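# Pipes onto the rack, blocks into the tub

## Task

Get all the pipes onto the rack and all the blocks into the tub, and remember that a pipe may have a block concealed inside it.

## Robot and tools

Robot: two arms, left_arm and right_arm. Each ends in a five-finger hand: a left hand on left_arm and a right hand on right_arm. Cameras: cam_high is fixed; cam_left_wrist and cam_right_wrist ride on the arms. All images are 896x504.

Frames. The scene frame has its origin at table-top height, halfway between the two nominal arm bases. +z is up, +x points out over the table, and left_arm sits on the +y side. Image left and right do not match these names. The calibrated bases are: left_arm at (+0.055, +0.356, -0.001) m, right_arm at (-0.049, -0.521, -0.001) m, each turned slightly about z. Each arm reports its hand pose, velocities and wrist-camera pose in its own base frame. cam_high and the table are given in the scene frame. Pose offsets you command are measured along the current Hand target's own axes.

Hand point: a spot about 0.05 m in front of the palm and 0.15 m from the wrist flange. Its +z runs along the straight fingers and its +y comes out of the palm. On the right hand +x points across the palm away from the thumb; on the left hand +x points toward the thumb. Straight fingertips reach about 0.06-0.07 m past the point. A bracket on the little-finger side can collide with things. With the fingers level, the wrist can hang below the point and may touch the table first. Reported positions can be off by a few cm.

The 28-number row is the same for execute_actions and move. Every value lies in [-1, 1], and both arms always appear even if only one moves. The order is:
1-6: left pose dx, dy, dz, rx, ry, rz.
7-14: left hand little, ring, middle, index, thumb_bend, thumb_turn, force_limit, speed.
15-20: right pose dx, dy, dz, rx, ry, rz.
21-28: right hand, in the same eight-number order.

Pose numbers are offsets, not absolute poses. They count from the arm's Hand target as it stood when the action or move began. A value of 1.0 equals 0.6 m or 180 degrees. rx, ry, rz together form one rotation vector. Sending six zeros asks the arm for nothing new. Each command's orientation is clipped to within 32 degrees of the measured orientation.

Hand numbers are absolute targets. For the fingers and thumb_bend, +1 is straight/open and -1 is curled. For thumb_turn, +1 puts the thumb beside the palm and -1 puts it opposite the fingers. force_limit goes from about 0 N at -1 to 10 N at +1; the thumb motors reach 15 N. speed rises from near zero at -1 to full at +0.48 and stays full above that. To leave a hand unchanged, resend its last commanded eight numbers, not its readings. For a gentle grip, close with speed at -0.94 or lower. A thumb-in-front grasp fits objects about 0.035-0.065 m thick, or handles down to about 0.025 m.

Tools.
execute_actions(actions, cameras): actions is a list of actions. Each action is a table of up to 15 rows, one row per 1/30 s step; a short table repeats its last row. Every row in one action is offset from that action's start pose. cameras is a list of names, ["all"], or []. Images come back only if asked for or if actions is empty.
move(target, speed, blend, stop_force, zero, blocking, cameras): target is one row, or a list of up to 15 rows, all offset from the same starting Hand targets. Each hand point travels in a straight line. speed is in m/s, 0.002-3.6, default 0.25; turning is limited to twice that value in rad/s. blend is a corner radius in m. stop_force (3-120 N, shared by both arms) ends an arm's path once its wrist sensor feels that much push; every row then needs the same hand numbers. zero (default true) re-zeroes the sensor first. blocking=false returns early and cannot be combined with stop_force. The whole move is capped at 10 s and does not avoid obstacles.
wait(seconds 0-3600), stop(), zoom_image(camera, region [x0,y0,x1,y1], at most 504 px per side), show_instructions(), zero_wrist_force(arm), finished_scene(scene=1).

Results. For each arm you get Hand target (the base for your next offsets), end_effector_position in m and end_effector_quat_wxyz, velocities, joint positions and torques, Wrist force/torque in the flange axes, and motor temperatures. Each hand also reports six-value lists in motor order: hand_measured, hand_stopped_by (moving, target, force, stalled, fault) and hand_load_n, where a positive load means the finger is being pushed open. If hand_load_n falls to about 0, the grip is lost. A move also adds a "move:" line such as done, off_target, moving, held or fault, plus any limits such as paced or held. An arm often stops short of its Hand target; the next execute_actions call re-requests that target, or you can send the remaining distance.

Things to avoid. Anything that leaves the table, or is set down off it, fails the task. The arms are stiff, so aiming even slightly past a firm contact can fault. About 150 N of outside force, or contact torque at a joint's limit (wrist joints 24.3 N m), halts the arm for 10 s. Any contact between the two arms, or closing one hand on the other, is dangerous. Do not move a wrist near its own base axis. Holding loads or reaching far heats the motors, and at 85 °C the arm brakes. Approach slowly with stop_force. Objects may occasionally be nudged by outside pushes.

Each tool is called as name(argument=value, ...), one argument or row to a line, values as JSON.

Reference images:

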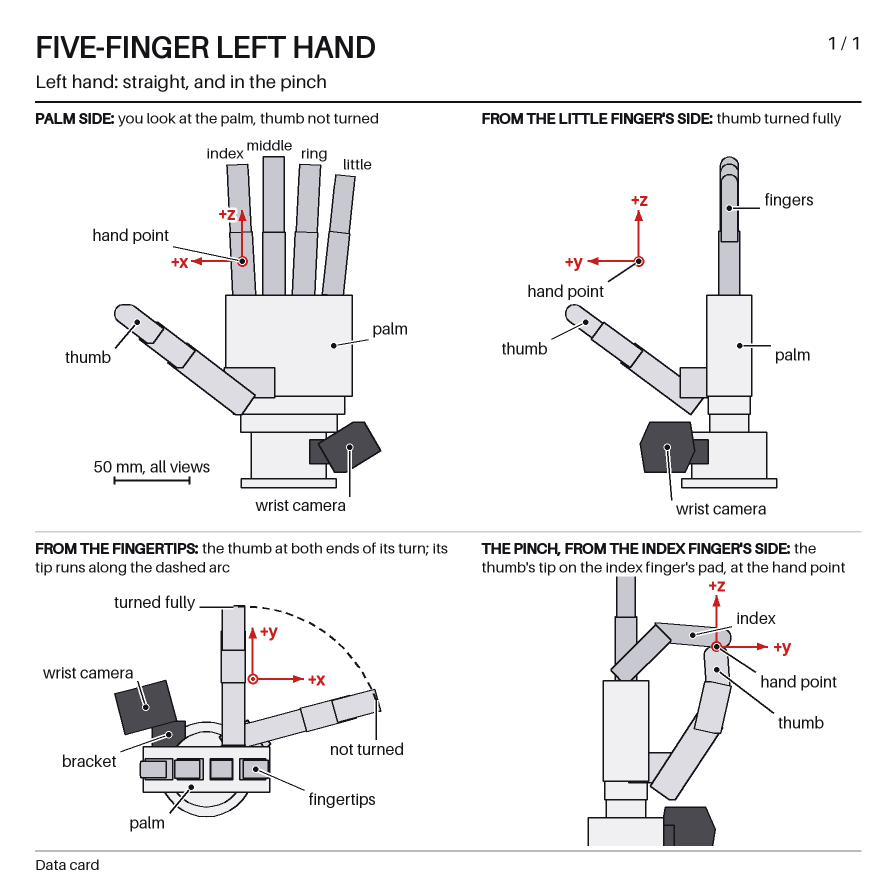

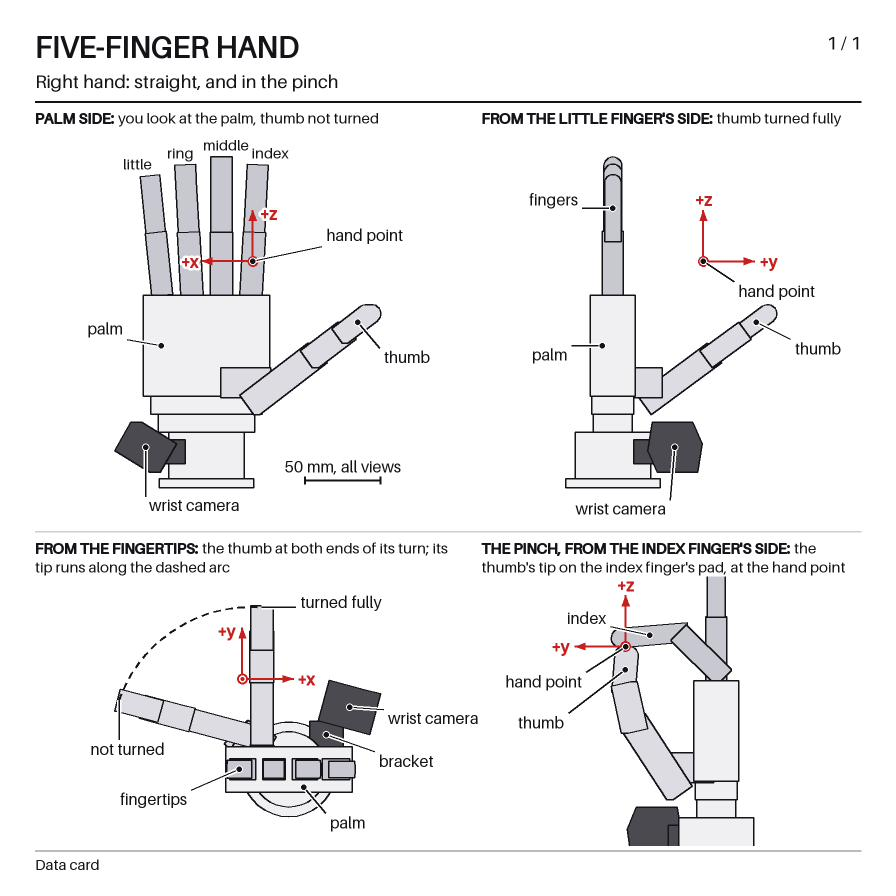

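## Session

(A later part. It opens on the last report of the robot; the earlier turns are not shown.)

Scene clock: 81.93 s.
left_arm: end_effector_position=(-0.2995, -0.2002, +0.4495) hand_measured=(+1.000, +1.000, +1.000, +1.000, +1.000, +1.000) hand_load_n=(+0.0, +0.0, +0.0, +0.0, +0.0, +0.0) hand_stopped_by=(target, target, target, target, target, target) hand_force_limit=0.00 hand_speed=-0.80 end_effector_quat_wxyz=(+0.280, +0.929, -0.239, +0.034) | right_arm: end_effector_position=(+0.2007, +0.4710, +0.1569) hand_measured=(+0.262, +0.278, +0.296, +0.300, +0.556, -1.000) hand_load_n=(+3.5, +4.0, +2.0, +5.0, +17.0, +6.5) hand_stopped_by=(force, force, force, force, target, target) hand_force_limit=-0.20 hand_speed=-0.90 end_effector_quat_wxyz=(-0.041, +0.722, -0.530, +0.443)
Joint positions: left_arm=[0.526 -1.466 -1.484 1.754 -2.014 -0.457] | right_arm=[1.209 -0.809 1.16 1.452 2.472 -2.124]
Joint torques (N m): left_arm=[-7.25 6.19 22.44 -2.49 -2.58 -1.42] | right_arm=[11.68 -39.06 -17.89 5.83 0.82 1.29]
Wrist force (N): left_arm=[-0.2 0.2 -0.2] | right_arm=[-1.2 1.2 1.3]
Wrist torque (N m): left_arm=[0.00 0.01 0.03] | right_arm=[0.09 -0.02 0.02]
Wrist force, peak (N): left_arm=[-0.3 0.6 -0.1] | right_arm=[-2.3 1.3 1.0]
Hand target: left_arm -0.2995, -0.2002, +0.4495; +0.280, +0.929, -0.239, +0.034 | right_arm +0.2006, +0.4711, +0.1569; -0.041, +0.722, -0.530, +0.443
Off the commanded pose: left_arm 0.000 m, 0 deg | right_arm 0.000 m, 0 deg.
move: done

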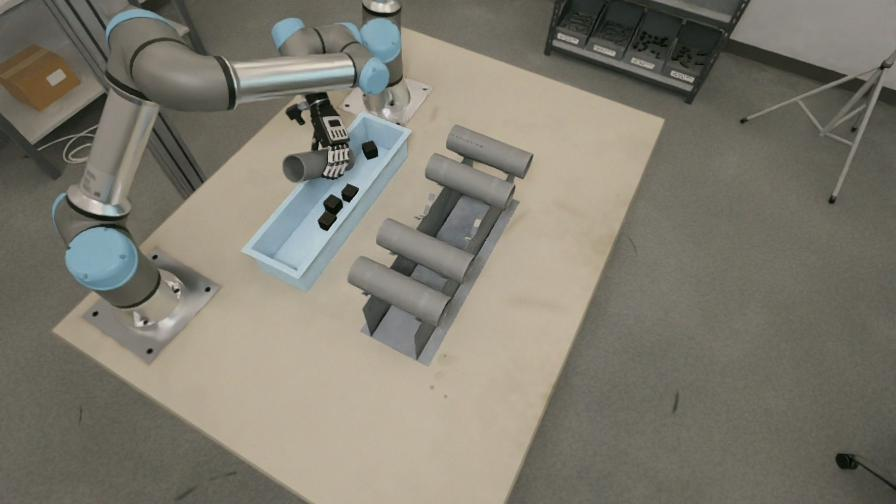

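move(
  target=[
    [0,0,0,0,0,0,1,1,1,1,1,1,0,-0.8,0.1818,-0.1613,-0.1843,0,-0.1535,0.1334,0.15,0.15,0.15,0.15,0.55,-1,-0.2,-0.9],
    [0,0,0,0,0,0,1,1,1,1,1,1,0,-0.8,0.2288,-0.5285,0.1873,0.1552,-0.4315,-0.2503,0.15,0.15,0.15,0.15,0.55,-1,-0.2,-0.9],
  ],
  speed=0.3,
  blend=0.04,
  cameras=["cam_high","cam_right_wrist"],
)

Scene clock: 87.90 s.
left_arm: end_effector_position=(-0.2995, -0.2002, +0.4495) hand_measured=(+1.000, +1.000, +1.000, +1.000, +1.000, +1.000) hand_load_n=(+0.0, +0.0, +0.0, +0.0, -0.5, +0.0) hand_stopped_by=(target, target, target, target, target, target) hand_force_limit=0.00 hand_speed=-0.80 end_effector_quat_wxyz=(+0.280, +0.929, -0.239, +0.034) | right_arm: end_effector_position=(+0.5136, +0.4520, +0.3377) hand_measured=(+0.262, +0.278, +0.296, +0.300, +0.556, -1.000) hand_load_n=(+3.5, +4.0, +2.0, +4.5, +17.0, +6.0) hand_stopped_by=(force, force, force, force, target, target) hand_force_limit=-0.20 hand_speed=-0.90 end_effector_quat_wxyz=(-0.384, +0.923, +0.004, +0.034)
Joint positions: left_arm=[0.526 -1.466 -1.484 1.754 -2.014 -0.457] | right_arm=[0.322 -0.575 0.035 1.731 0.857 -4.257]
Joint torques (N m): left_arm=[-6.56 6.36 22.2 -2.36 -2.48 -1.32] | right_arm=[7.27 -43.13 -19.3 4.67 -2.51 -0.91]
Wrist force (N): left_arm=[-0.1 0.2 -0.1] | right_arm=[-0.1 1.6 1.0]
Wrist torque (N m): left_arm=[-0.01 0.00 0.05] | right_arm=[0.14 -0.02 -0.01]
Wrist force, peak (N): left_arm=[-0.2 0.6 -0.4] | right_arm=[-2.5 2.3 2.4]
Hand target: left_arm -0.2995, -0.2002, +0.4495; +0.280, +0.929, -0.239, +0.034 | right_arm +0.5148, +0.4528, +0.3384; -0.350, +0.937, +0.013, -0.005
Off the commanded pose: left_arm 0.000 m, 0 deg | right_arm 0.002 m, 6 deg.
elbow stopped short (right arm): the move would have taken joint 3 (elbow) straighter than the controller allows.
move: off_target (right_arm)
cam_right_wrist: T_world_to_cam=[[0.285, -0.64943, -0.705, 0.38796], [-0.85148, -0.50929, 0.12493, 0.62664], [-0.44018, 0.56468, -0.69812, 0.31912]] pos_world=[0.56347, 0.39089, 0.41801]

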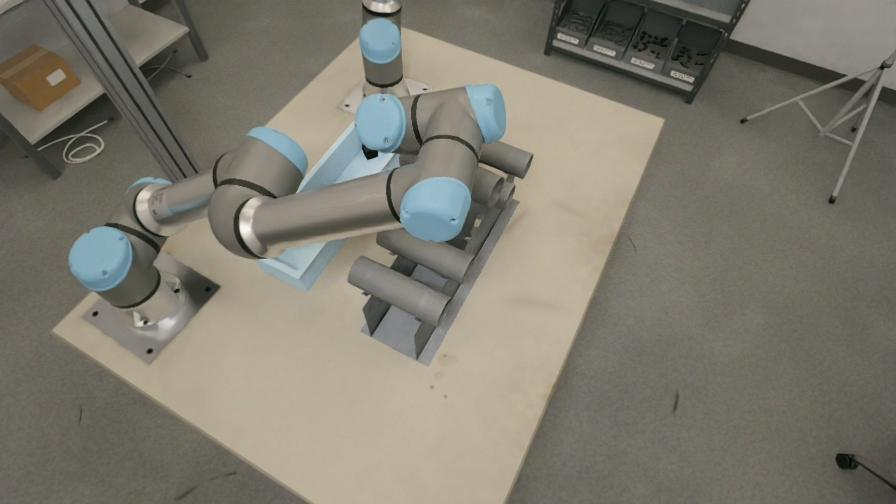

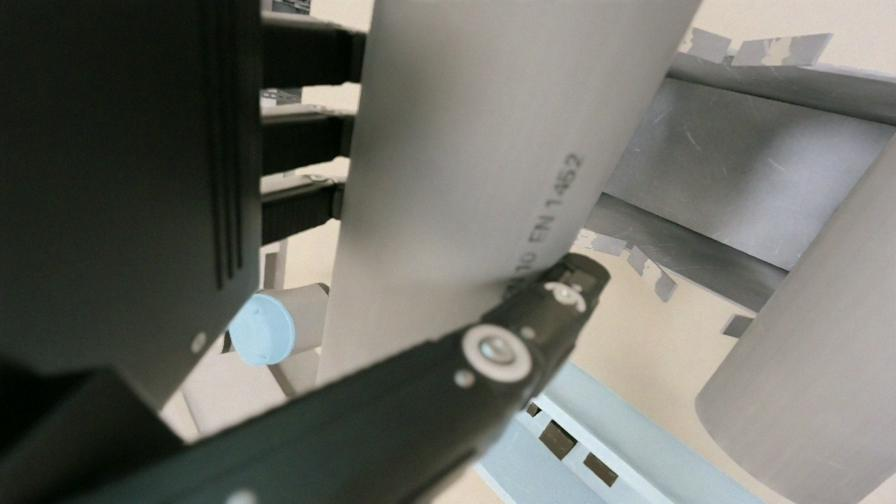

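move(
  target=[0,0,0,0,0,0,1,1,1,1,1,1,0,-0.8,0,0.0437,0.0503,0,0,0,0.15,0.15,0.15,0.15,0.55,-1,-0.2,-0.9],
  speed=0.1,
  cameras=["cam_high","cam_right_wrist"],
)

Scene clock: 89.13 s.
left_arm: end_effector_position=(-0.2995, -0.2002, +0.4495) hand_measured=(+1.000, +1.000, +1.000, +1.000, +1.000, +1.000) hand_load_n=(+0.0, +0.0, +0.0, +0.5, +0.0, +0.0) hand_stopped_by=(target, target, target, target, target, target) hand_force_limit=0.00 hand_speed=-0.80 end_effector_quat_wxyz=(+0.280, +0.929, -0.239, +0.034) | right_arm: end_effector_position=(+0.5138, +0.4523, +0.2977) hand_measured=(+0.262, +0.278, +0.296, +0.300, +0.556, -1.000) hand_load_n=(+4.0, +4.5, +2.0, +4.5, +17.0, +6.0) hand_stopped_by=(force, force, force, force, target, target) hand_force_limit=-0.20 hand_speed=-0.90 end_effector_quat_wxyz=(-0.357, +0.934, +0.011, +0.003) end_effector_velocity=(-0.001, +0.001, +0.003) end_effector_angular_velocity=(+0.005, -0.003, -0.002)
Joint positions: left_arm=[0.526 -1.466 -1.484 1.754 -2.014 -0.457] | right_arm=[0.336 -0.515 0.035 1.766 0.889 -4.299]
Joint velocities: left_arm=[within noise] | right_arm=[0 -0.005 0 -0.003 -0.003 0.004]
Joint torques (N m): left_arm=[-5.49 5.76 22.22 -2.45 -2.53 -1.27] | right_arm=[-5.73 -68.78 -11.86 0.09 -3.16 1.21]
Wrist force (N): left_arm=[-0.2 0.4 -0.3] | right_arm=[-0.1 1.6 1.0]
Wrist torque (N m): left_arm=[0.03 0.01 0.03] | right_arm=[0.14 -0.02 0.06]
Wrist force, peak (N): left_arm=[-0.1 0.7 -0.2] | right_arm=[0.1 2.2 1.7]
Hand target: left_arm -0.2995, -0.2002, +0.4495; +0.280, +0.929, -0.239, +0.034 | right_arm +0.5148, +0.4528, +0.2984; -0.350, +0.937, +0.013, -0.005
Off the commanded pose: left_arm 0.000 m, 0 deg | right_arm 0.001 m, 1 deg.
elbow stopped short (right arm): the move would have taken joint 3 (elbow) straighter than the controller allows.
move: done
cam_right_wrist: T_world_to_cam=[[0.27229, -0.68146, -0.67931, 0.37323], [-0.82555, -0.52812, 0.19889, 0.605], [-0.49429, 0.50665, -0.70639, 0.34761]] pos_world=[0.56966, 0.39774, 0.37876]

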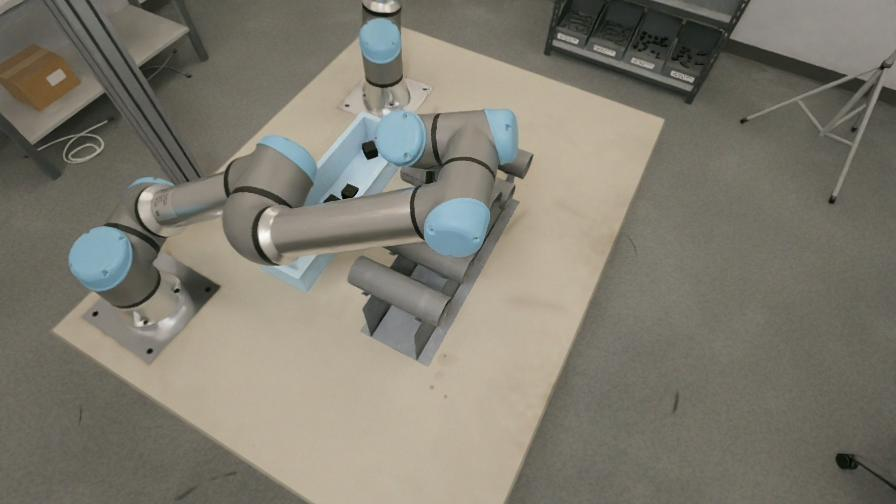

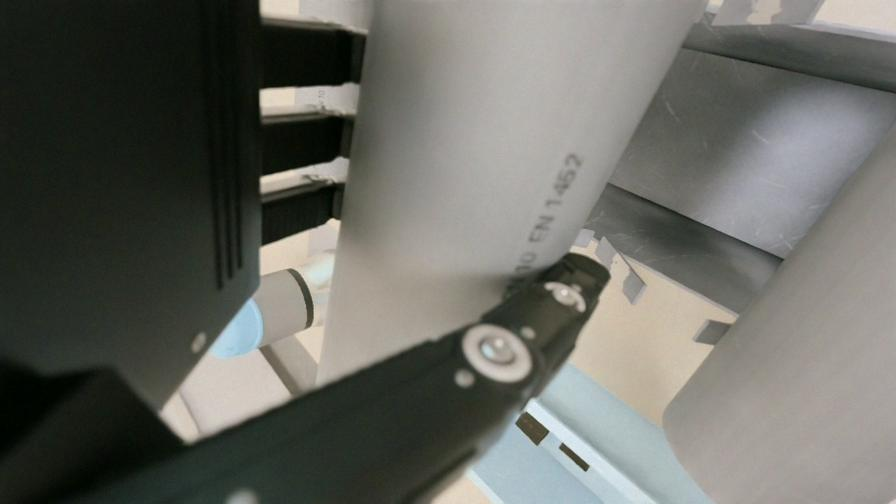

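move(
  target=[0,0,0,0,0,0,1,1,1,1,1,1,0,-0.8,0,0.059,0.0679,0,0,0,0.15,0.15,0.15,0.15,0.55,-1,-0.2,-0.9],
  speed=0.1,
  cameras=["cam_high","cam_right_wrist","cam_left_wrist"],
)

zoom_image(
  camera="cam_high",
  region=[360, 110, 560, 270],
)

Scene clock: 90.47 s.
left_arm: end_effector_position=(-0.2995, -0.2002, +0.4495) hand_measured=(+1.000, +1.000, +1.000, +1.000, +1.000, +1.000) hand_load_n=(+0.0, +0.0, +0.0, +0.0, -0.5, +0.0) hand_stopped_by=(target, target, target, target, target, target) hand_force_limit=0.00 hand_speed=-0.80 end_effector_quat_wxyz=(+0.280, +0.929, -0.239, +0.034) | right_arm: end_effector_position=(+0.5148, +0.4527, +0.2446) hand_measured=(+0.262, +0.278, +0.296, +0.300, +0.556, -1.000) hand_load_n=(+4.0, +4.0, +2.0, +4.5, +17.5, +6.0) hand_stopped_by=(force, force, force, force, target, target) hand_force_limit=-0.20 hand_speed=-0.90 end_effector_quat_wxyz=(-0.350, +0.937, +0.013, -0.005)
Joint positions: left_arm=[0.526 -1.466 -1.484 1.754 -2.014 -0.457] | right_arm=[0.339 -0.634 0.417 1.527 0.897 -4.309]
Joint torques (N m): left_arm=[-5.84 5.65 22.14 -2.59 -2.45 -1.26] | right_arm=[9.94 -45.75 -17.63 4.52 -0.45 0.97]
Wrist force (N): left_arm=[-0.1 0.4 -0.4] | right_arm=[-0.3 1.8 0.9]
Wrist torque (N m): left_arm=[0.04 0.00 0.04] | right_arm=[0.17 0.02 0.00]
Wrist force, peak (N): left_arm=[0.1 0.4 -0.5] | right_arm=[0.0 2.5 1.9]
Hand target: left_arm -0.2995, -0.2002, +0.4495; +0.280, +0.929, -0.239, +0.034 | right_arm +0.5148, +0.4528, +0.2445; -0.350, +0.937, +0.013, -0.005
Off the commanded pose: left_arm 0.000 m, 0 deg | right_arm 0.000 m, 0 deg.
move: done
cam_left_wrist: T_world_to_cam=[[0.69581, 0.55066, -0.46111, 0.53177], [0.67271, -0.27476, 0.68699, -0.16181], [0.25161, -0.78821, -0.56162, 0.27771]] pos_world=[-0.33104, -0.11839, 0.51233]
cam_right_wrist: T_world_to_cam=[[0.26931, -0.6896, -0.67226, 0.34074], [-0.81793, -0.53227, 0.21833, 0.60986], [-0.50838, 0.49106, -0.70739, 0.32494]] pos_world=[0.57225, 0.40002, 0.32577]

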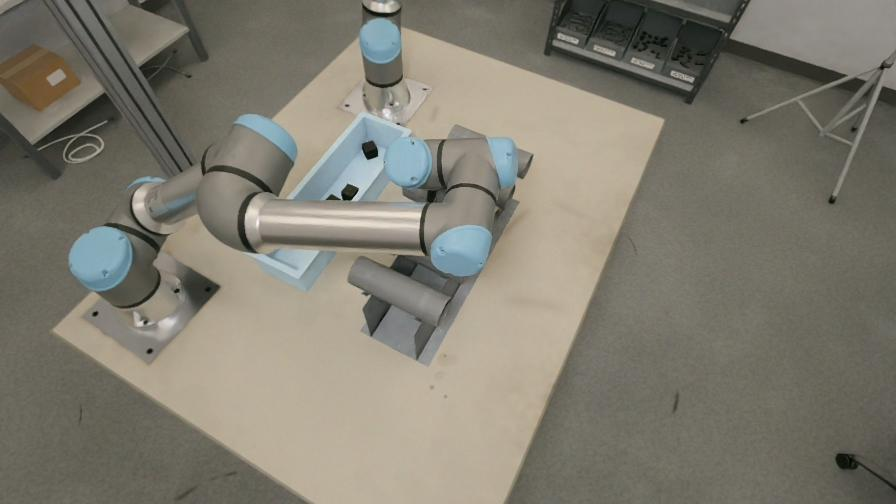

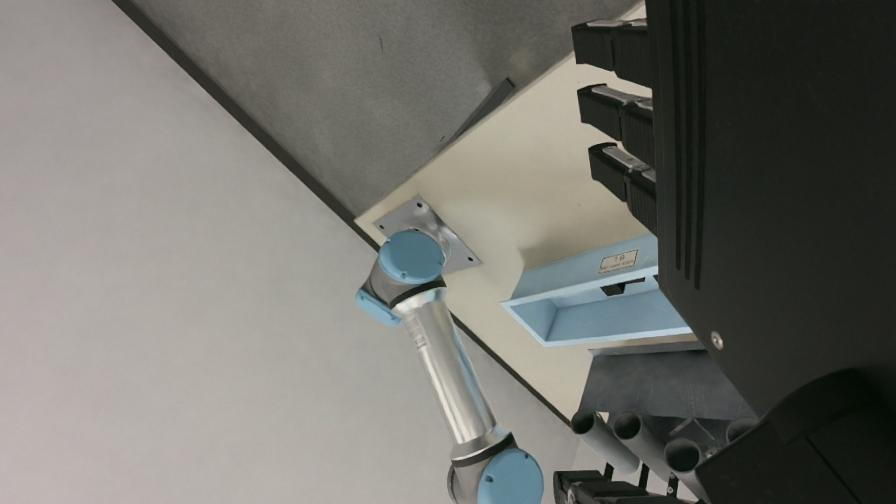

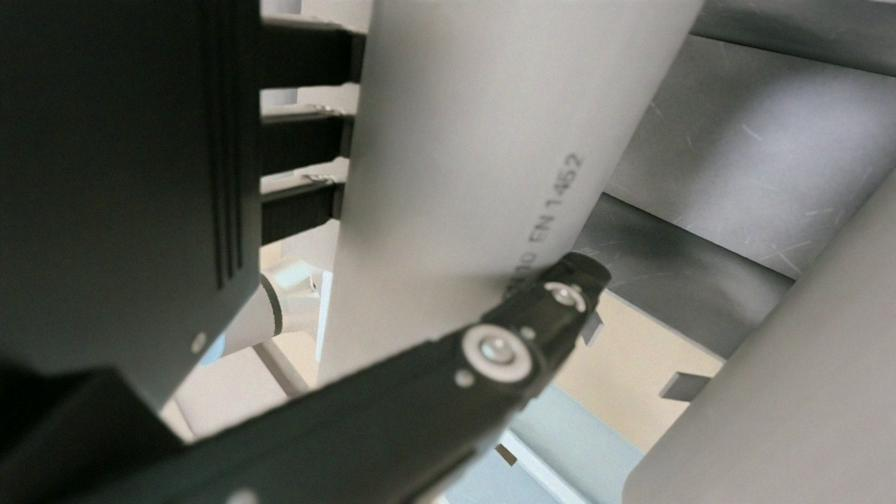

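Scaled by 2.520.

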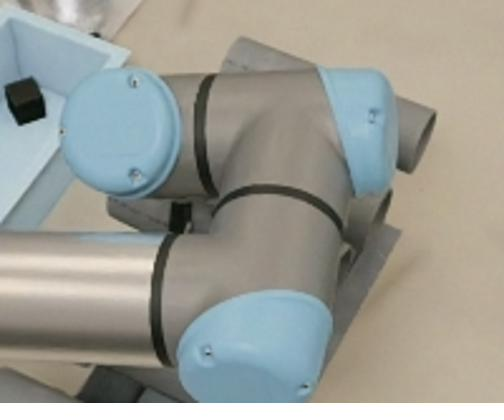

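move(
  target=[0,0,0,0,0,0,1,1,1,1,1,1,0,-0.8,0,0.0383,0.0440,0,0,0,0.15,0.15,0.15,0.15,0.55,-1,-0.2,-0.9],
  speed=0.04,
  stop_force=8,
  cameras=["cam_right_wrist"],
)

zoom_image(
  camera="cam_right_wrist",
  region=[500, 0, 896, 504],
)

Scene clock: 92.53 s.
left_arm: end_effector_position=(-0.2995, -0.2002, +0.4495) hand_measured=(+1.000, +1.000, +1.000, +1.000, +1.000, +1.000) hand_load_n=(+0.0, +0.0, +0.0, +0.0, +0.0, +0.0) hand_stopped_by=(target, target, target, target, target, target) hand_force_limit=0.00 hand_speed=-0.80 end_effector_quat_wxyz=(+0.280, +0.929, -0.239, +0.034) | right_arm: end_effector_position=(+0.5148, +0.4527, +0.2095) hand_measured=(+0.262, +0.278, +0.296, +0.300, +0.556, -1.000) hand_load_n=(+4.0, +4.0, +2.0, +4.5, +17.5, +6.0) hand_stopped_by=(force, force, force, force, target, target) hand_force_limit=-0.20 hand_speed=-0.90 end_effector_quat_wxyz=(-0.350, +0.937, +0.013, -0.005)
Joint positions: left_arm=[0.526 -1.466 -1.484 1.754 -2.014 -0.457] | right_arm=[0.339 -0.662 0.56 1.412 0.897 -4.309]
Joint torques (N m): left_arm=[-5.88 5.92 21.35 -2.5 -2.59 -1.15] | right_arm=[-14 -43.22 -25.48 5.02 -2.59 1.02]
Wrist force (N): left_arm=[-0.1 0.3 -0.3] | right_arm=[0.0 1.8 0.9]
Wrist torque (N m): left_arm=[0.01 -0.01 0.04] | right_arm=[0.17 -0.02 0.02]
Wrist force, peak (N): left_arm=[-0.2 0.6 -0.2] | right_arm=[-0.1 2.3 1.3]
Hand target: left_arm -0.2995, -0.2002, +0.4495; +0.280, +0.929, -0.239, +0.034 | right_arm +0.5148, +0.4527, +0.2095; -0.350, +0.937, +0.013, -0.005
Off the commanded pose: left_arm 0.000 m, 0 deg | right_arm 0.000 m, 0 deg.
move: done
cam_right_wrist: T_world_to_cam=[[0.26916, -0.6896, -0.67232, 0.31725], [-0.81787, -0.53229, 0.21854, 0.61743], [-0.50857, 0.49105, -0.70727, 0.30018]] pos_world=[0.57225, 0.40002, 0.29068]

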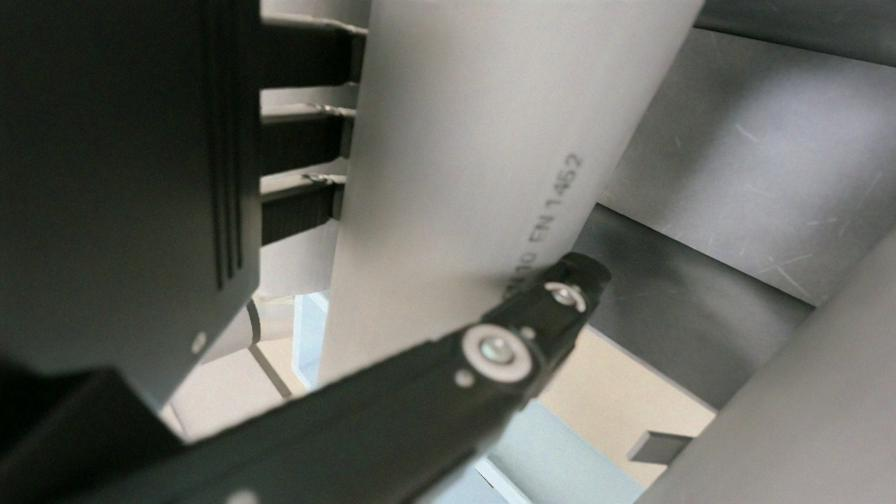

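Scaled by 1.000.

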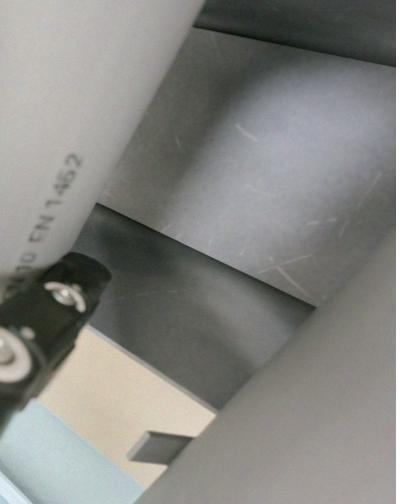

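move(
  target=[0,0,0,0,0,0,1,1,1,1,1,1,0,-0.8,0,0.0273,0.0315,0,0,0,0.15,0.15,0.15,0.15,0.55,-1,-0.2,-0.9],
  speed=0.012,
  stop_force=6,
  cameras=["cam_right_wrist"],
)

Scene clock: 94.57 s.
left_arm: end_effector_position=(-0.2995, -0.2002, +0.4495) hand_measured=(+1.000, +1.000, +1.000, +1.000, +1.000, +1.000) hand_load_n=(+0.0, +0.0, +0.0, +0.0, +0.0, +0.0) hand_stopped_by=(target, target, target, target, target, target) hand_force_limit=0.00 hand_speed=-0.80 end_effector_quat_wxyz=(+0.280, +0.929, -0.239, +0.034) | right_arm: end_effector_position=(+0.5148, +0.4527, +0.2028) hand_measured=(+0.264, +0.278, +0.296, +0.300, +0.556, -1.000) hand_load_n=(+5.0, +4.5, +1.0, +3.0, +17.5, +4.5) hand_stopped_by=(force, force, force, force, target, target) hand_force_limit=-0.20 hand_speed=-0.90 end_effector_quat_wxyz=(-0.350, +0.937, +0.013, -0.005)
Joint positions: left_arm=[0.526 -1.466 -1.484 1.754 -2.014 -0.457] | right_arm=[0.339 -0.665 0.582 1.393 0.897 -4.309]
Joint torques (N m): left_arm=[-6.11 6.32 21.48 -2.42 -2.73 -1.14] | right_arm=[-7.69 -38.17 -23.87 4.58 -1.02 0.45]
Wrist force (N): left_arm=[-0.1 0.2 -0.4] | right_arm=[0.7 -0.9 -4.3]
Wrist torque (N m): left_arm=[0.01 -0.02 0.05] | right_arm=[0.08 -0.03 -0.23]
Wrist force, peak (N): left_arm=[-0.3 0.5 -0.3] | right_arm=[-0.8 -3.4 -7.8]
Hand target: left_arm -0.2995, -0.2002, +0.4495; +0.280, +0.929, -0.239, +0.034 | right_arm +0.5148, +0.4527, +0.2028; -0.350, +0.937, +0.013, -0.005 (not the last commanded pose)
Off the commanded pose: left_arm 0.000 m, 0 deg | right_arm 0.018 m, 0 deg.
move: contact (right_arm)
cam_right_wrist: T_world_to_cam=[[0.26911, -0.68963, -0.6723, 0.31276], [-0.81789, -0.53224, 0.21858, 0.61896], [-0.50857, 0.49105, -0.70727, 0.2955]] pos_world=[0.57235, 0.40002, 0.28397]

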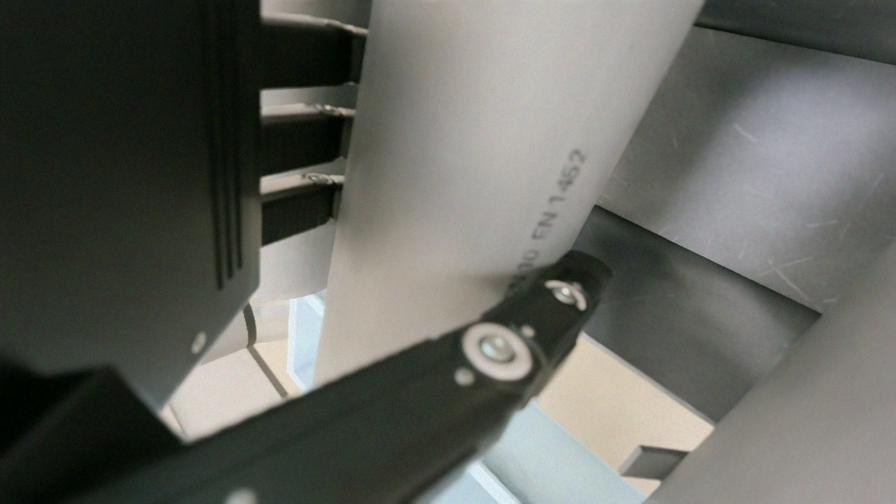

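zoom_image(
  camera="cam_right_wrist",
  region=[600, 200, 896, 504],
)

zoom_image(
  camera="cam_right_wrist",
  region=[560, 0, 720, 200],
)

zoom_image(
  camera="cam_right_wrist",
  region=[290, 0, 400, 400],
)

Scaled by 1.658.

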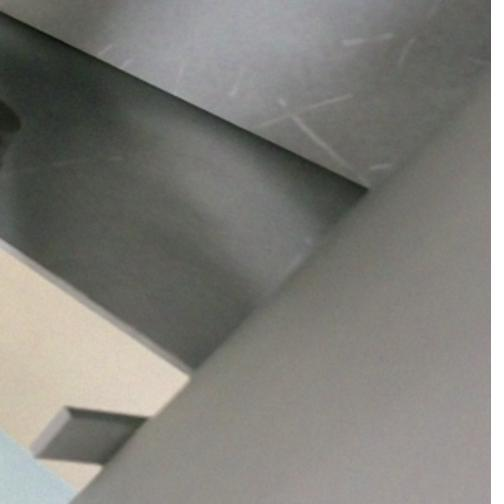

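Scaled by 2.520.

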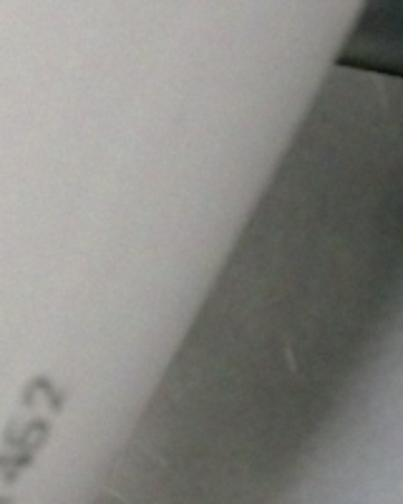

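Scaled by 1.260.

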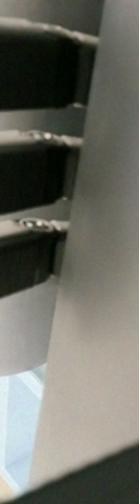

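move(
  target=[0,0,0,0,0,0,1,1,1,1,1,1,0,-0.8,0,-0.0050,-0.0134,0,-0.01057,-0.01216,0.15,0.15,0.15,0.15,0.55,-1,-0.2,-0.9],
  speed=0.03,
)

move(
  target=[0,0,0,0,0,0,1,1,1,1,1,1,0,-0.8,0,0.0240,0.0277,0,0,0,0.15,0.15,0.15,0.15,0.55,-1,-0.2,-0.9],
  speed=0.01,
  stop_force=6,
  cameras=["cam_right_wrist"],
)

Scene clock: 97.77 s.
left_arm: end_effector_position=(-0.2995, -0.2002, +0.4495) hand_measured=(+1.000, +1.000, +1.000, +1.000, +1.000, +1.000) hand_load_n=(+0.0, +0.0, +0.0, +0.0, +0.0, +0.0) hand_stopped_by=(target, target, target, target, target, target) hand_force_limit=0.00 hand_speed=-0.80 end_effector_quat_wxyz=(+0.280, +0.929, -0.239, +0.034) | right_arm: end_effector_position=(+0.5149, +0.4497, +0.2108) hand_measured=(+0.264, +0.278, +0.296, +0.300, +0.556, -1.000) hand_load_n=(+4.0, +4.0, +2.0, +4.0, +16.5, +6.0) hand_stopped_by=(force, force, force, force, target, target) hand_force_limit=-0.20 hand_speed=-0.90 end_effector_quat_wxyz=(-0.349, +0.936, +0.036, -0.014) end_effector_velocity=(+0.000, +0.000, -0.001) end_effector_angular_velocity=(+0.001, -0.001, -0.002)
Joint positions: left_arm=[0.526 -1.466 -1.484 1.754 -2.014 -0.457] | right_arm=[0.334 -0.637 0.522 1.47 0.884 -4.378]
Joint velocities: left_arm=[within noise] | right_arm=[0 -0.001 0.003 -0.006 0 0.003]
Joint torques (N m): left_arm=[-6.19 6.44 21.96 -2.28 -2.63 -1.08] | right_arm=[-8.3 -59.53 -12.8 0.3 -1.15 1.49]
Wrist force (N): left_arm=[-0.2 0.1 -0.2] | right_arm=[-0.1 1.4 0.9]
Wrist torque (N m): left_arm=[-0.01 0.01 0.04] | right_arm=[0.10 -0.01 0.03]
Wrist force, peak (N): left_arm=[0.0 0.6 -0.3] | right_arm=[0.9 -1.0 -4.6]
Hand target: left_arm -0.2995, -0.2002, +0.4495; +0.280, +0.929, -0.239, +0.034 | right_arm +0.5149, +0.4497, +0.2108; -0.349, +0.936, +0.036, -0.014
Off the commanded pose: left_arm 0.000 m, 0 deg | right_arm 0.000 m, 0 deg.
move: done

Scene clock: 99.97 s.
left_arm: end_effector_position=(-0.2995, -0.2002, +0.4495) hand_measured=(+1.000, +1.000, +1.000, +1.000, +1.000, +1.000) hand_load_n=(+0.0, +0.0, +0.0, +0.0, +0.0, +0.0) hand_stopped_by=(target, target, target, target, target, target) hand_force_limit=0.00 hand_speed=-0.80 end_effector_quat_wxyz=(+0.280, +0.929, -0.239, +0.034) | right_arm: end_effector_position=(+0.5149, +0.4497, +0.1999) hand_measured=(+0.262, +0.278, +0.296, +0.300, +0.556, -1.000) hand_load_n=(+2.0, +3.5, +1.5, +5.0, +16.0, +6.0) hand_stopped_by=(force, force, force, force, target, target) hand_force_limit=-0.20 hand_speed=-0.90 end_effector_quat_wxyz=(-0.349, +0.936, +0.036, -0.014)
Joint positions: left_arm=[0.526 -1.466 -1.484 1.754 -2.014 -0.457] | right_arm=[0.334 -0.642 0.559 1.437 0.884 -4.378]
Joint torques (N m): left_arm=[-6.1 5.81 21.25 -2.43 -2.62 -1.05] | right_arm=[6.88 -39.71 -24.38 4.83 0.64 -0.07]
Wrist force (N): left_arm=[-0.2 0.5 -0.2] | right_arm=[0.8 -0.3 -3.0]
Wrist torque (N m): left_arm=[0.05 0.01 0.02] | right_arm=[0.09 0.14 0.07]
Wrist force, peak (N): left_arm=[-0.4 0.4 -0.5] | right_arm=[-3.0 -2.7 -9.2]
Hand target: left_arm -0.2995, -0.2002, +0.4495; +0.280, +0.929, -0.239, +0.034 | right_arm +0.5149, +0.4497, +0.1999; -0.349, +0.936, +0.036, -0.014 (not the last commanded pose)
Off the commanded pose: left_arm 0.000 m, 0 deg | right_arm 0.011 m, 0 deg.
move: contact (right_arm)
cam_right_wrist: T_world_to_cam=[[0.30359, -0.67519, -0.67227, 0.28446], [-0.78989, -0.57292, 0.21871, 0.62182], [-0.53283, 0.46463, -0.70726, 0.31931]] pos_world=[0.57495, 0.39996, 0.28108]

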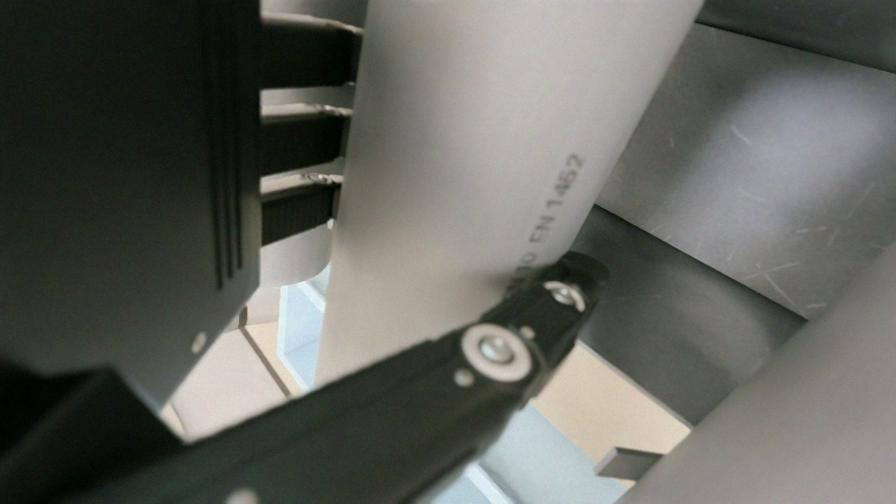

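move(
  target=[0,0,0,0,0,0,1,1,1,1,1,1,0,-0.8,0,0.0005,-0.0071,0,0,0,0.15,0.15,0.15,0.15,0.55,-1,-0.2,-0.9],
  speed=0.03,
)

move(
  target=[0,0,0,0,0,0,1,1,1,1,1,1,0,-0.8,0,0.0175,0.0201,0,0,0,0.15,0.15,0.15,0.15,0.55,-1,-0.2,-0.9],
  speed=0.008,
  stop_force=6,
  cameras=["cam_right_wrist"],
)

Scene clock: 100.93 s.
left_arm: end_effector_position=(-0.2995, -0.2002, +0.4495) hand_measured=(+1.000, +1.000, +1.000, +1.000, +1.000, +1.000) hand_load_n=(+0.0, +0.0, +0.0, +0.0, +0.0, +0.0) hand_stopped_by=(target, target, target, target, target, target) hand_force_limit=0.00 hand_speed=-0.80 end_effector_quat_wxyz=(+0.280, +0.929, -0.239, +0.034) | right_arm: end_effector_position=(+0.5151, +0.4466, +0.2030) hand_measured=(+0.262, +0.278, +0.296, +0.300, +0.556, -1.000) hand_load_n=(+3.0, +3.5, +2.0, +5.0, +16.5, +5.5) hand_stopped_by=(force, force, force, force, target, target) hand_force_limit=-0.20 hand_speed=-0.90 end_effector_quat_wxyz=(-0.349, +0.936, +0.036, -0.014)
Joint positions: left_arm=[0.526 -1.466 -1.484 1.754 -2.014 -0.457] | right_arm=[0.33 -0.647 0.561 1.444 0.883 -4.384]
Joint torques (N m): left_arm=[-6.14 6.24 20.9 -2.22 -2.59 -1.19] | right_arm=[8.31 -46.29 -18.61 -0.2 -2.63 1.4]
Wrist force (N): left_arm=[0.1 0.6 -0.1] | right_arm=[-0.7 0.1 1.0]
Wrist torque (N m): left_arm=[0.05 -0.02 0.04] | right_arm=[0.06 0.06 0.07]
Wrist force, peak (N): left_arm=[-0.4 0.5 -0.2] | right_arm=[0.7 -0.4 -3.0]
Hand target: left_arm -0.2995, -0.2002, +0.4495; +0.280, +0.929, -0.239, +0.034 | right_arm +0.5151, +0.4467, +0.2029; -0.349, +0.936, +0.036, -0.014
Off the commanded pose: left_arm 0.000 m, 0 deg | right_arm 0.000 m, 0 deg.
move: done

Scene clock: 101.80 s.
left_arm: end_effector_position=(-0.2995, -0.2002, +0.4495) hand_measured=(+1.000, +1.000, +1.000, +1.000, +1.000, +1.000) hand_load_n=(+0.0, +0.0, +0.0, +0.0, +0.0, +0.0) hand_stopped_by=(target, target, target, target, target, target) hand_force_limit=0.00 hand_speed=-0.80 end_effector_quat_wxyz=(+0.280, +0.929, -0.239, +0.034) | right_arm: end_effector_position=(+0.5152, +0.4467, +0.2025) hand_measured=(+0.262, +0.278, +0.296, +0.300, +0.556, -1.000) hand_load_n=(+3.0, +4.0, +2.5, +5.5, +15.5, +5.5) hand_stopped_by=(force, force, force, force, target, target) hand_force_limit=-0.20 hand_speed=-0.90 end_effector_quat_wxyz=(-0.349, +0.936, +0.036, -0.014)
Joint positions: left_arm=[0.526 -1.466 -1.484 1.754 -2.014 -0.457] | right_arm=[0.33 -0.647 0.563 1.443 0.883 -4.384]
Joint torques (N m): left_arm=[-5.79 6.63 21.53 -2.32 -2.5 -1.12] | right_arm=[-5.37 -48.34 -25.08 5.25 1.75 0.48]
Wrist force (N): left_arm=[-0.1 0.4 -0.2] | right_arm=[0.6 -2.5 1.7]
Wrist torque (N m): left_arm=[0.03 -0.01 0.04] | right_arm=[0.04 -0.04 0.09]
Wrist force, peak (N): left_arm=[-0.4 0.5 0.0] | right_arm=[1.1 -9.0 -2.2]
Hand target: left_arm -0.2995, -0.2002, +0.4495; +0.280, +0.929, -0.239, +0.034 | right_arm +0.5152, +0.4466, +0.2024; -0.349, +0.936, +0.036, -0.014 (not the last commanded pose)
Off the commanded pose: left_arm 0.000 m, 0 deg | right_arm 0.016 m, 0 deg.
move: contact (right_arm)
cam_right_wrist: T_world_to_cam=[[0.30349, -0.67515, -0.67236, 0.28416], [-0.78992, -0.57288, 0.2187, 0.61977], [-0.53284, 0.46474, -0.70718, 0.32264]] pos_world=[0.57525, 0.39696, 0.28368]

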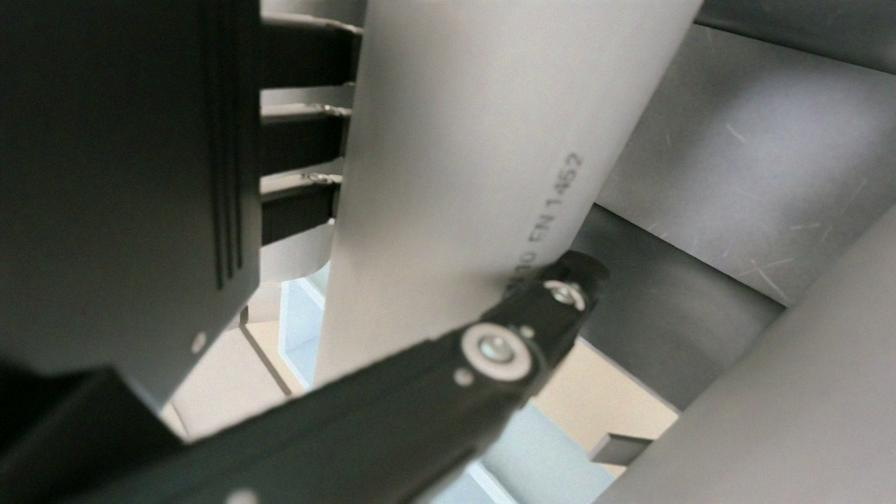

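move(
  target=[0,0,0,0,0,0,1,1,1,1,1,1,0,-0.8,0,-0.0074,-0.0002,0,0,0,0.15,0.15,0.15,0.15,0.55,-1,-0.2,-0.9],
  speed=0.03,
)

move(
  target=[0,0,0,0,0,0,1,1,1,1,1,1,0,-0.8,0,0.0175,0.0201,0,0,0,0.15,0.15,0.15,0.15,0.55,-1,-0.2,-0.9],
  speed=0.006,
  stop_force=9,
)

Scene clock: 102.90 s.
left_arm: end_effector_position=(-0.2995, -0.2002, +0.4495) hand_measured=(+1.000, +1.000, +1.000, +1.000, +1.000, +1.000) hand_load_n=(+0.0, +0.0, +0.0, +0.0, +0.0, +0.0) hand_stopped_by=(target, target, target, target, target, target) hand_force_limit=0.00 hand_speed=-0.80 end_effector_quat_wxyz=(+0.280, +0.929, -0.239, +0.034) | right_arm: end_effector_position=(+0.5148, +0.4500, +0.2053) hand_measured=(+0.262, +0.278, +0.296, +0.300, +0.556, -1.000) hand_load_n=(+3.0, +3.5, +2.0, +4.5, +16.5, +5.0) hand_stopped_by=(force, force, force, force, target, target) hand_force_limit=-0.20 hand_speed=-0.90 end_effector_quat_wxyz=(-0.349, +0.936, +0.036, -0.014)
Joint positions: left_arm=[0.526 -1.466 -1.484 1.754 -2.014 -0.457] | right_arm=[0.335 -0.639 0.54 1.454 0.884 -4.377]
Joint torques (N m): left_arm=[-4.52 6.48 21.71 -2.27 -2.53 -1.18] | right_arm=[-10.19 -66.66 -12.58 0.28 -0.21 -1.38]
Wrist force (N): left_arm=[-0.3 0.2 -0.2] | right_arm=[-0.3 2.0 1.0]
Wrist torque (N m): left_arm=[-0.01 0.03 0.03] | right_arm=[0.21 0.04 -0.01]
Wrist force, peak (N): left_arm=[-0.1 0.5 -0.3] | right_arm=[0.5 -2.8 2.0]
Hand target: left_arm -0.2995, -0.2002, +0.4495; +0.280, +0.929, -0.239, +0.034 | right_arm +0.5149, +0.4499, +0.2054; -0.349, +0.936, +0.036, -0.014
Off the commanded pose: left_arm 0.000 m, 0 deg | right_arm 0.000 m, 0 deg.
move: done

Scene clock: 104.83 s.
left_arm: end_effector_position=(-0.2995, -0.2002, +0.4495) hand_measured=(+1.000, +1.000, +1.000, +1.000, +1.000, +1.000) hand_load_n=(+0.0, +0.0, +0.0, +0.0, +0.0, +0.0) hand_stopped_by=(target, target, target, target, target, target) hand_force_limit=0.00 hand_speed=-0.80 end_effector_quat_wxyz=(+0.280, +0.929, -0.239, +0.034) | right_arm: end_effector_position=(+0.5149, +0.4499, +0.1991) hand_measured=(+0.262, +0.278, +0.296, +0.300, +0.556, -1.000) hand_load_n=(+1.0, +1.5, +1.0, +4.0, +16.0, +5.0) hand_stopped_by=(force, force, force, force, target, target) hand_force_limit=-0.20 hand_speed=-0.90 end_effector_quat_wxyz=(-0.349, +0.936, +0.036, -0.014)
Joint positions: left_arm=[0.526 -1.466 -1.484 1.754 -2.014 -0.457] | right_arm=[0.335 -0.642 0.561 1.435 0.884 -4.378]
Joint torques (N m): left_arm=[-4.7 6.3 20.99 -2.13 -2.58 -1.03] | right_arm=[-6.14 -45.53 -25.36 3.95 -2.83 -0.96]
Wrist force (N): left_arm=[-0.4 0.3 -0.4] | right_arm=[-1.6 5.9 -6.9]
Wrist torque (N m): left_arm=[0.02 0.03 0.03] | right_arm=[0.43 0.21 0.20]
Wrist force, peak (N): left_arm=[0.4 0.6 -0.5] | right_arm=[-3.4 2.7 -12.9]
Hand target: left_arm -0.2995, -0.2002, +0.4495; +0.280, +0.929, -0.239, +0.034 | right_arm +0.5149, +0.4499, +0.1990; -0.349, +0.936, +0.036, -0.014 (not the last commanded pose)
Off the commanded pose: left_arm 0.000 m, 0 deg | right_arm 0.010 m, 0 deg.
move: contact (right_arm)

move(
  target=[0,0,0,0,0,0,1,1,1,1,1,1,0,-0.8,0,0.0015,-0.0013,0,0,0,0.15,0.15,0.15,0.15,0.55,-1,-0.2,-0.9],
  speed=0.01,
)

Scene clock: 106.20 s.
left_arm: end_effector_position=(-0.2995, -0.2002, +0.4495) hand_measured=(+1.000, +1.000, +1.000, +1.000, +1.000, +1.000) hand_load_n=(+0.0, +0.0, +0.0, +0.0, -0.5, +0.0) hand_stopped_by=(target, target, target, target, target, target) hand_force_limit=0.00 hand_speed=-0.80 end_effector_quat_wxyz=(+0.280, +0.929, -0.239, +0.034) | right_arm: end_effector_position=(+0.5150, +0.4487, +0.1990) hand_measured=(+0.262, +0.278, +0.296, +0.300, +0.556, -1.000) hand_load_n=(+3.0, +4.5, +3.5, +6.5, +14.0, +4.5) hand_stopped_by=(force, force, force, force, target, target) hand_force_limit=-0.20 hand_speed=-0.90 end_effector_quat_wxyz=(-0.350, +0.936, +0.036, -0.014)
Joint positions: left_arm=[0.526 -1.466 -1.484 1.754 -2.014 -0.457] | right_arm=[0.333 -0.645 0.566 1.434 0.884 -4.38]
Joint torques (N m): left_arm=[-4.77 6.66 21.34 -2.14 -2.6 -0.95] | right_arm=[-16.05 -62.77 -22.86 0.89 3.52 1.29]
Wrist force (N): left_arm=[-0.2 0.2 0.0] | right_arm=[0.8 -12.2 3.7]
Wrist torque (N m): left_arm=[-0.01 0.01 0.04] | right_arm=[-0.35 -0.05 -0.15]
Wrist force, peak (N): left_arm=[-0.2 0.5 -0.4] | right_arm=[1.3 -12.9 3.4]
Hand target: left_arm -0.2995, -0.2002, +0.4495; +0.280, +0.929, -0.239, +0.034 | right_arm +0.5150, +0.4487, +0.1990; -0.349, +0.936, +0.036, -0.014
Off the commanded pose: left_arm 0.000 m, 0 deg | right_arm 0.000 m, 0 deg.
move: done

move(
  target=[0,0,0,0,0,0,1,1,1,1,1,1,0,-0.8,0,-0.0009,0.0008,0,0,0,0.15,0.15,0.15,0.15,0.55,-1,-0.2,-0.9],
  speed=0.01,
)

Scene clock: 107.07 s.
left_arm: end_effector_position=(-0.2995, -0.2002, +0.4495) hand_measured=(+1.000, +1.000, +1.000, +1.000, +1.000, +1.000) hand_load_n=(+0.0, +0.0, +0.0, +0.0, -0.5, +0.0) hand_stopped_by=(target, target, target, target, target, target) hand_force_limit=0.00 hand_speed=-0.80 end_effector_quat_wxyz=(+0.280, +0.929, -0.239, +0.034) | right_arm: end_effector_position=(+0.5150, +0.4494, +0.1990) hand_measured=(+0.262, +0.278, +0.296, +0.300, +0.556, -1.000) hand_load_n=(+2.5, +3.0, +2.0, +5.5, +15.0, +4.5) hand_stopped_by=(force, force, force, force, target, target) hand_force_limit=-0.20 hand_speed=-0.90 end_effector_quat_wxyz=(-0.349, +0.936, +0.036, -0.014)
Joint positions: left_arm=[0.526 -1.466 -1.484 1.754 -2.014 -0.457] | right_arm=[0.334 -0.643 0.563 1.435 0.884 -4.378]
Joint torques (N m): left_arm=[-5.18 5.93 21.79 -2.15 -2.49 -1.08] | right_arm=[10.82 -39.11 -10.97 5.08 -2 -0.99]
Wrist force (N): left_arm=[-0.2 0.2 -0.1] | right_arm=[1.4 -1.1 -1.1]
Wrist torque (N m): left_arm=[0.00 0.01 0.03] | right_arm=[0.18 0.00 0.07]
Wrist force, peak (N): left_arm=[-0.2 0.5 -0.1] | right_arm=[-0.6 -12.5 4.4]
Hand target: left_arm -0.2995, -0.2002, +0.4495; +0.280, +0.929, -0.239, +0.034 | right_arm +0.5150, +0.4494, +0.1990; -0.349, +0.936, +0.036, -0.014
Off the commanded pose: left_arm 0.000 m, 0 deg | right_arm 0.000 m, 0 deg.
move: done

move(
  target=[0,0,0,0,0,0,1,1,1,1,1,1,0,-0.8,0,0,0,0,0,0,0.5,0.5,0.5,0.5,0.8,-1,-0.2,-0.6],
  speed=0.02,
  cameras=["cam_right_wrist"],
)

Scene clock: 108.13 s.
left_arm: end_effector_position=(-0.2995, -0.2002, +0.4495) hand_measured=(+1.000, +1.000, +1.000, +1.000, +1.000, +1.000) hand_load_n=(+0.0, +0.0, +0.0, +0.0, +0.0, +0.0) hand_stopped_by=(target, target, target, target, target, target) hand_force_limit=0.00 hand_speed=-0.80 end_effector_quat_wxyz=(+0.280, +0.929, -0.239, +0.034) | right_arm: end_effector_position=(+0.5149, +0.4494, +0.1990) hand_measured=(+0.500, +0.500, +0.500, +0.500, +0.800, -1.000) hand_load_n=(+0.0, +0.0, +0.0, +0.0, +0.0, +0.0) hand_stopped_by=(target, target, target, target, target, target) hand_force_limit=-0.20 hand_speed=-0.60 end_effector_quat_wxyz=(-0.349, +0.936, +0.036, -0.014)
Joint positions: left_arm=[0.526 -1.466 -1.484 1.754 -2.014 -0.457] | right_arm=[0.334 -0.643 0.563 1.435 0.884 -4.378]
Joint torques (N m): left_arm=[-4.75 6.76 20.75 -2.09 -2.69 -1] | right_arm=[9.17 -46.21 -15.91 -0.03 -2.85 -0.99]
Wrist force (N): left_arm=[0.0 0.3 -0.2] | right_arm=[0.2 -0.1 -0.1]
Wrist torque (N m): left_arm=[0.02 -0.02 0.04] | right_arm=[-0.01 -0.03 -0.06]
Wrist force, peak (N): left_arm=[-0.2 0.4 -0.4] | right_arm=[-1.2 5.4 -7.3]
Hand target: left_arm -0.2995, -0.2002, +0.4495; +0.280, +0.929, -0.239, +0.034 | right_arm +0.5150, +0.4494, +0.1990; -0.349, +0.936, +0.036, -0.014
Off the commanded pose: left_arm 0.000 m, 0 deg | right_arm 0.000 m, 0 deg.
move: done
cam_right_wrist: T_world_to_cam=[[0.30339, -0.67523, -0.67233, 0.28377], [-0.78996, -0.57279, 0.21879, 0.62189], [-0.53284, 0.46474, -0.70718, 0.31881]] pos_world=[0.57505, 0.39966, 0.28018]

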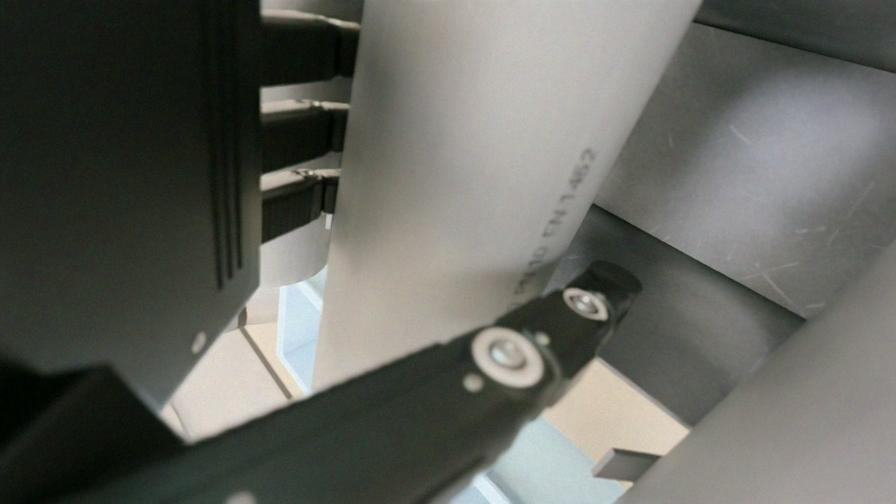

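move(
  target=[0,0,0,0,0,0,1,1,1,1,1,1,0,-0.8,0,-0.1093,-0.1258,0,0,0,0.5,0.5,0.5,0.5,0.8,-1,-0.2,-0.6],
  speed=0.07,
  stop_force=5,
  cameras=["cam_right_wrist","cam_high"],
)

Scene clock: 111.00 s.
left_arm: end_effector_position=(-0.2995, -0.2002, +0.4495) hand_measured=(+1.000, +1.000, +1.000, +1.000, +1.000, +1.000) hand_load_n=(+0.0, +0.0, +0.0, +0.0, +0.0, -0.5) hand_stopped_by=(target, target, target, target, target, target) hand_force_limit=0.00 hand_speed=-0.80 end_effector_quat_wxyz=(+0.280, +0.929, -0.239, +0.034) | right_arm: end_effector_position=(+0.5139, +0.4488, +0.2984) hand_measured=(+0.500, +0.500, +0.500, +0.500, +0.800, -1.000) hand_load_n=(+0.0, +0.0, +0.0, +0.0, +0.0, +0.0) hand_stopped_by=(target, target, target, target, target, target) hand_force_limit=-0.20 hand_speed=-0.60 end_effector_quat_wxyz=(-0.361, +0.932, +0.033, +0.000)
Joint positions: left_arm=[0.526 -1.466 -1.484 1.754 -2.014 -0.457] | right_arm=[0.328 -0.511 0.035 1.79 0.869 -4.363]
Joint torques (N m): left_arm=[-4.62 6.2 20.77 -2.18 -2.47 -0.86] | right_arm=[11.13 -42.23 -22.6 4.99 0.82 -1.14]
Wrist force (N): left_arm=[-0.3 0.3 -0.2] | right_arm=[0.1 0.0 -0.3]
Wrist torque (N m): left_arm=[0.01 0.02 0.03] | right_arm=[0.01 0.00 -0.05]
Wrist force, peak (N): left_arm=[-0.2 0.6 -0.4] | right_arm=[-0.3 -0.7 -0.9]
Hand target: left_arm -0.2995, -0.2002, +0.4495; +0.280, +0.929, -0.239, +0.034 | right_arm +0.5150, +0.4495, +0.2990; -0.349, +0.936, +0.036, -0.014
Off the commanded pose: left_arm 0.000 m, 0 deg | right_arm 0.001 m, 2 deg.
elbow stopped short (right arm): the move would have taken joint 3 (elbow) straighter than the controller allows.
move: done
cam_right_wrist: T_world_to_cam=[[0.30877, -0.66225, -0.6827, 0.34498], [-0.803, -0.56619, 0.18605, 0.61252], [-0.50975, 0.49077, -0.70661, 0.36511]] pos_world=[0.57145, 0.39608, 0.37955]
Images, in order (width x height): cam_high 896x504, cam_right_wrist 896x504.

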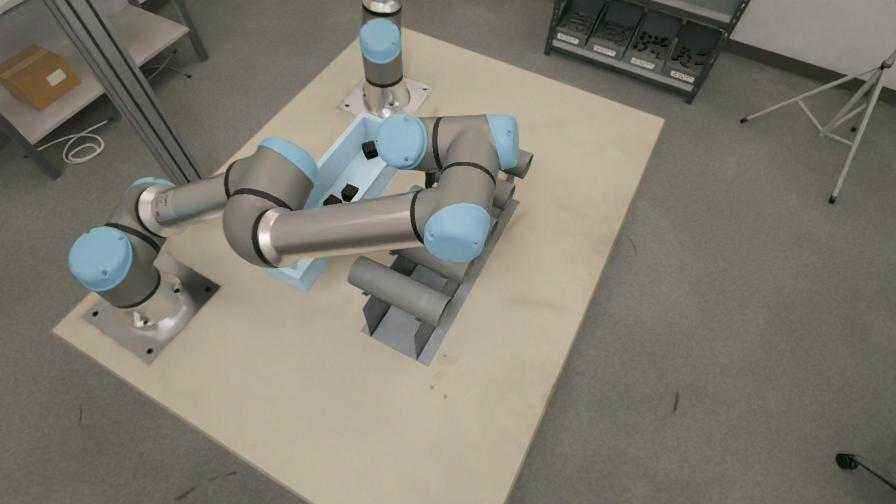

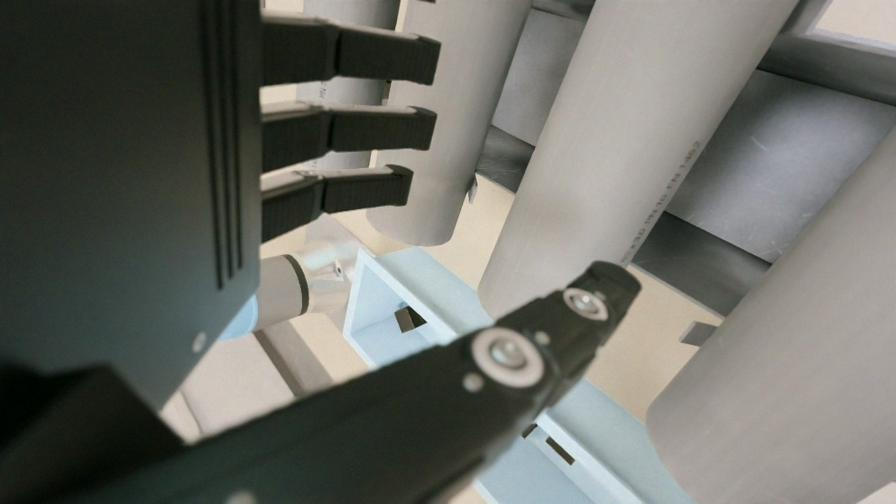

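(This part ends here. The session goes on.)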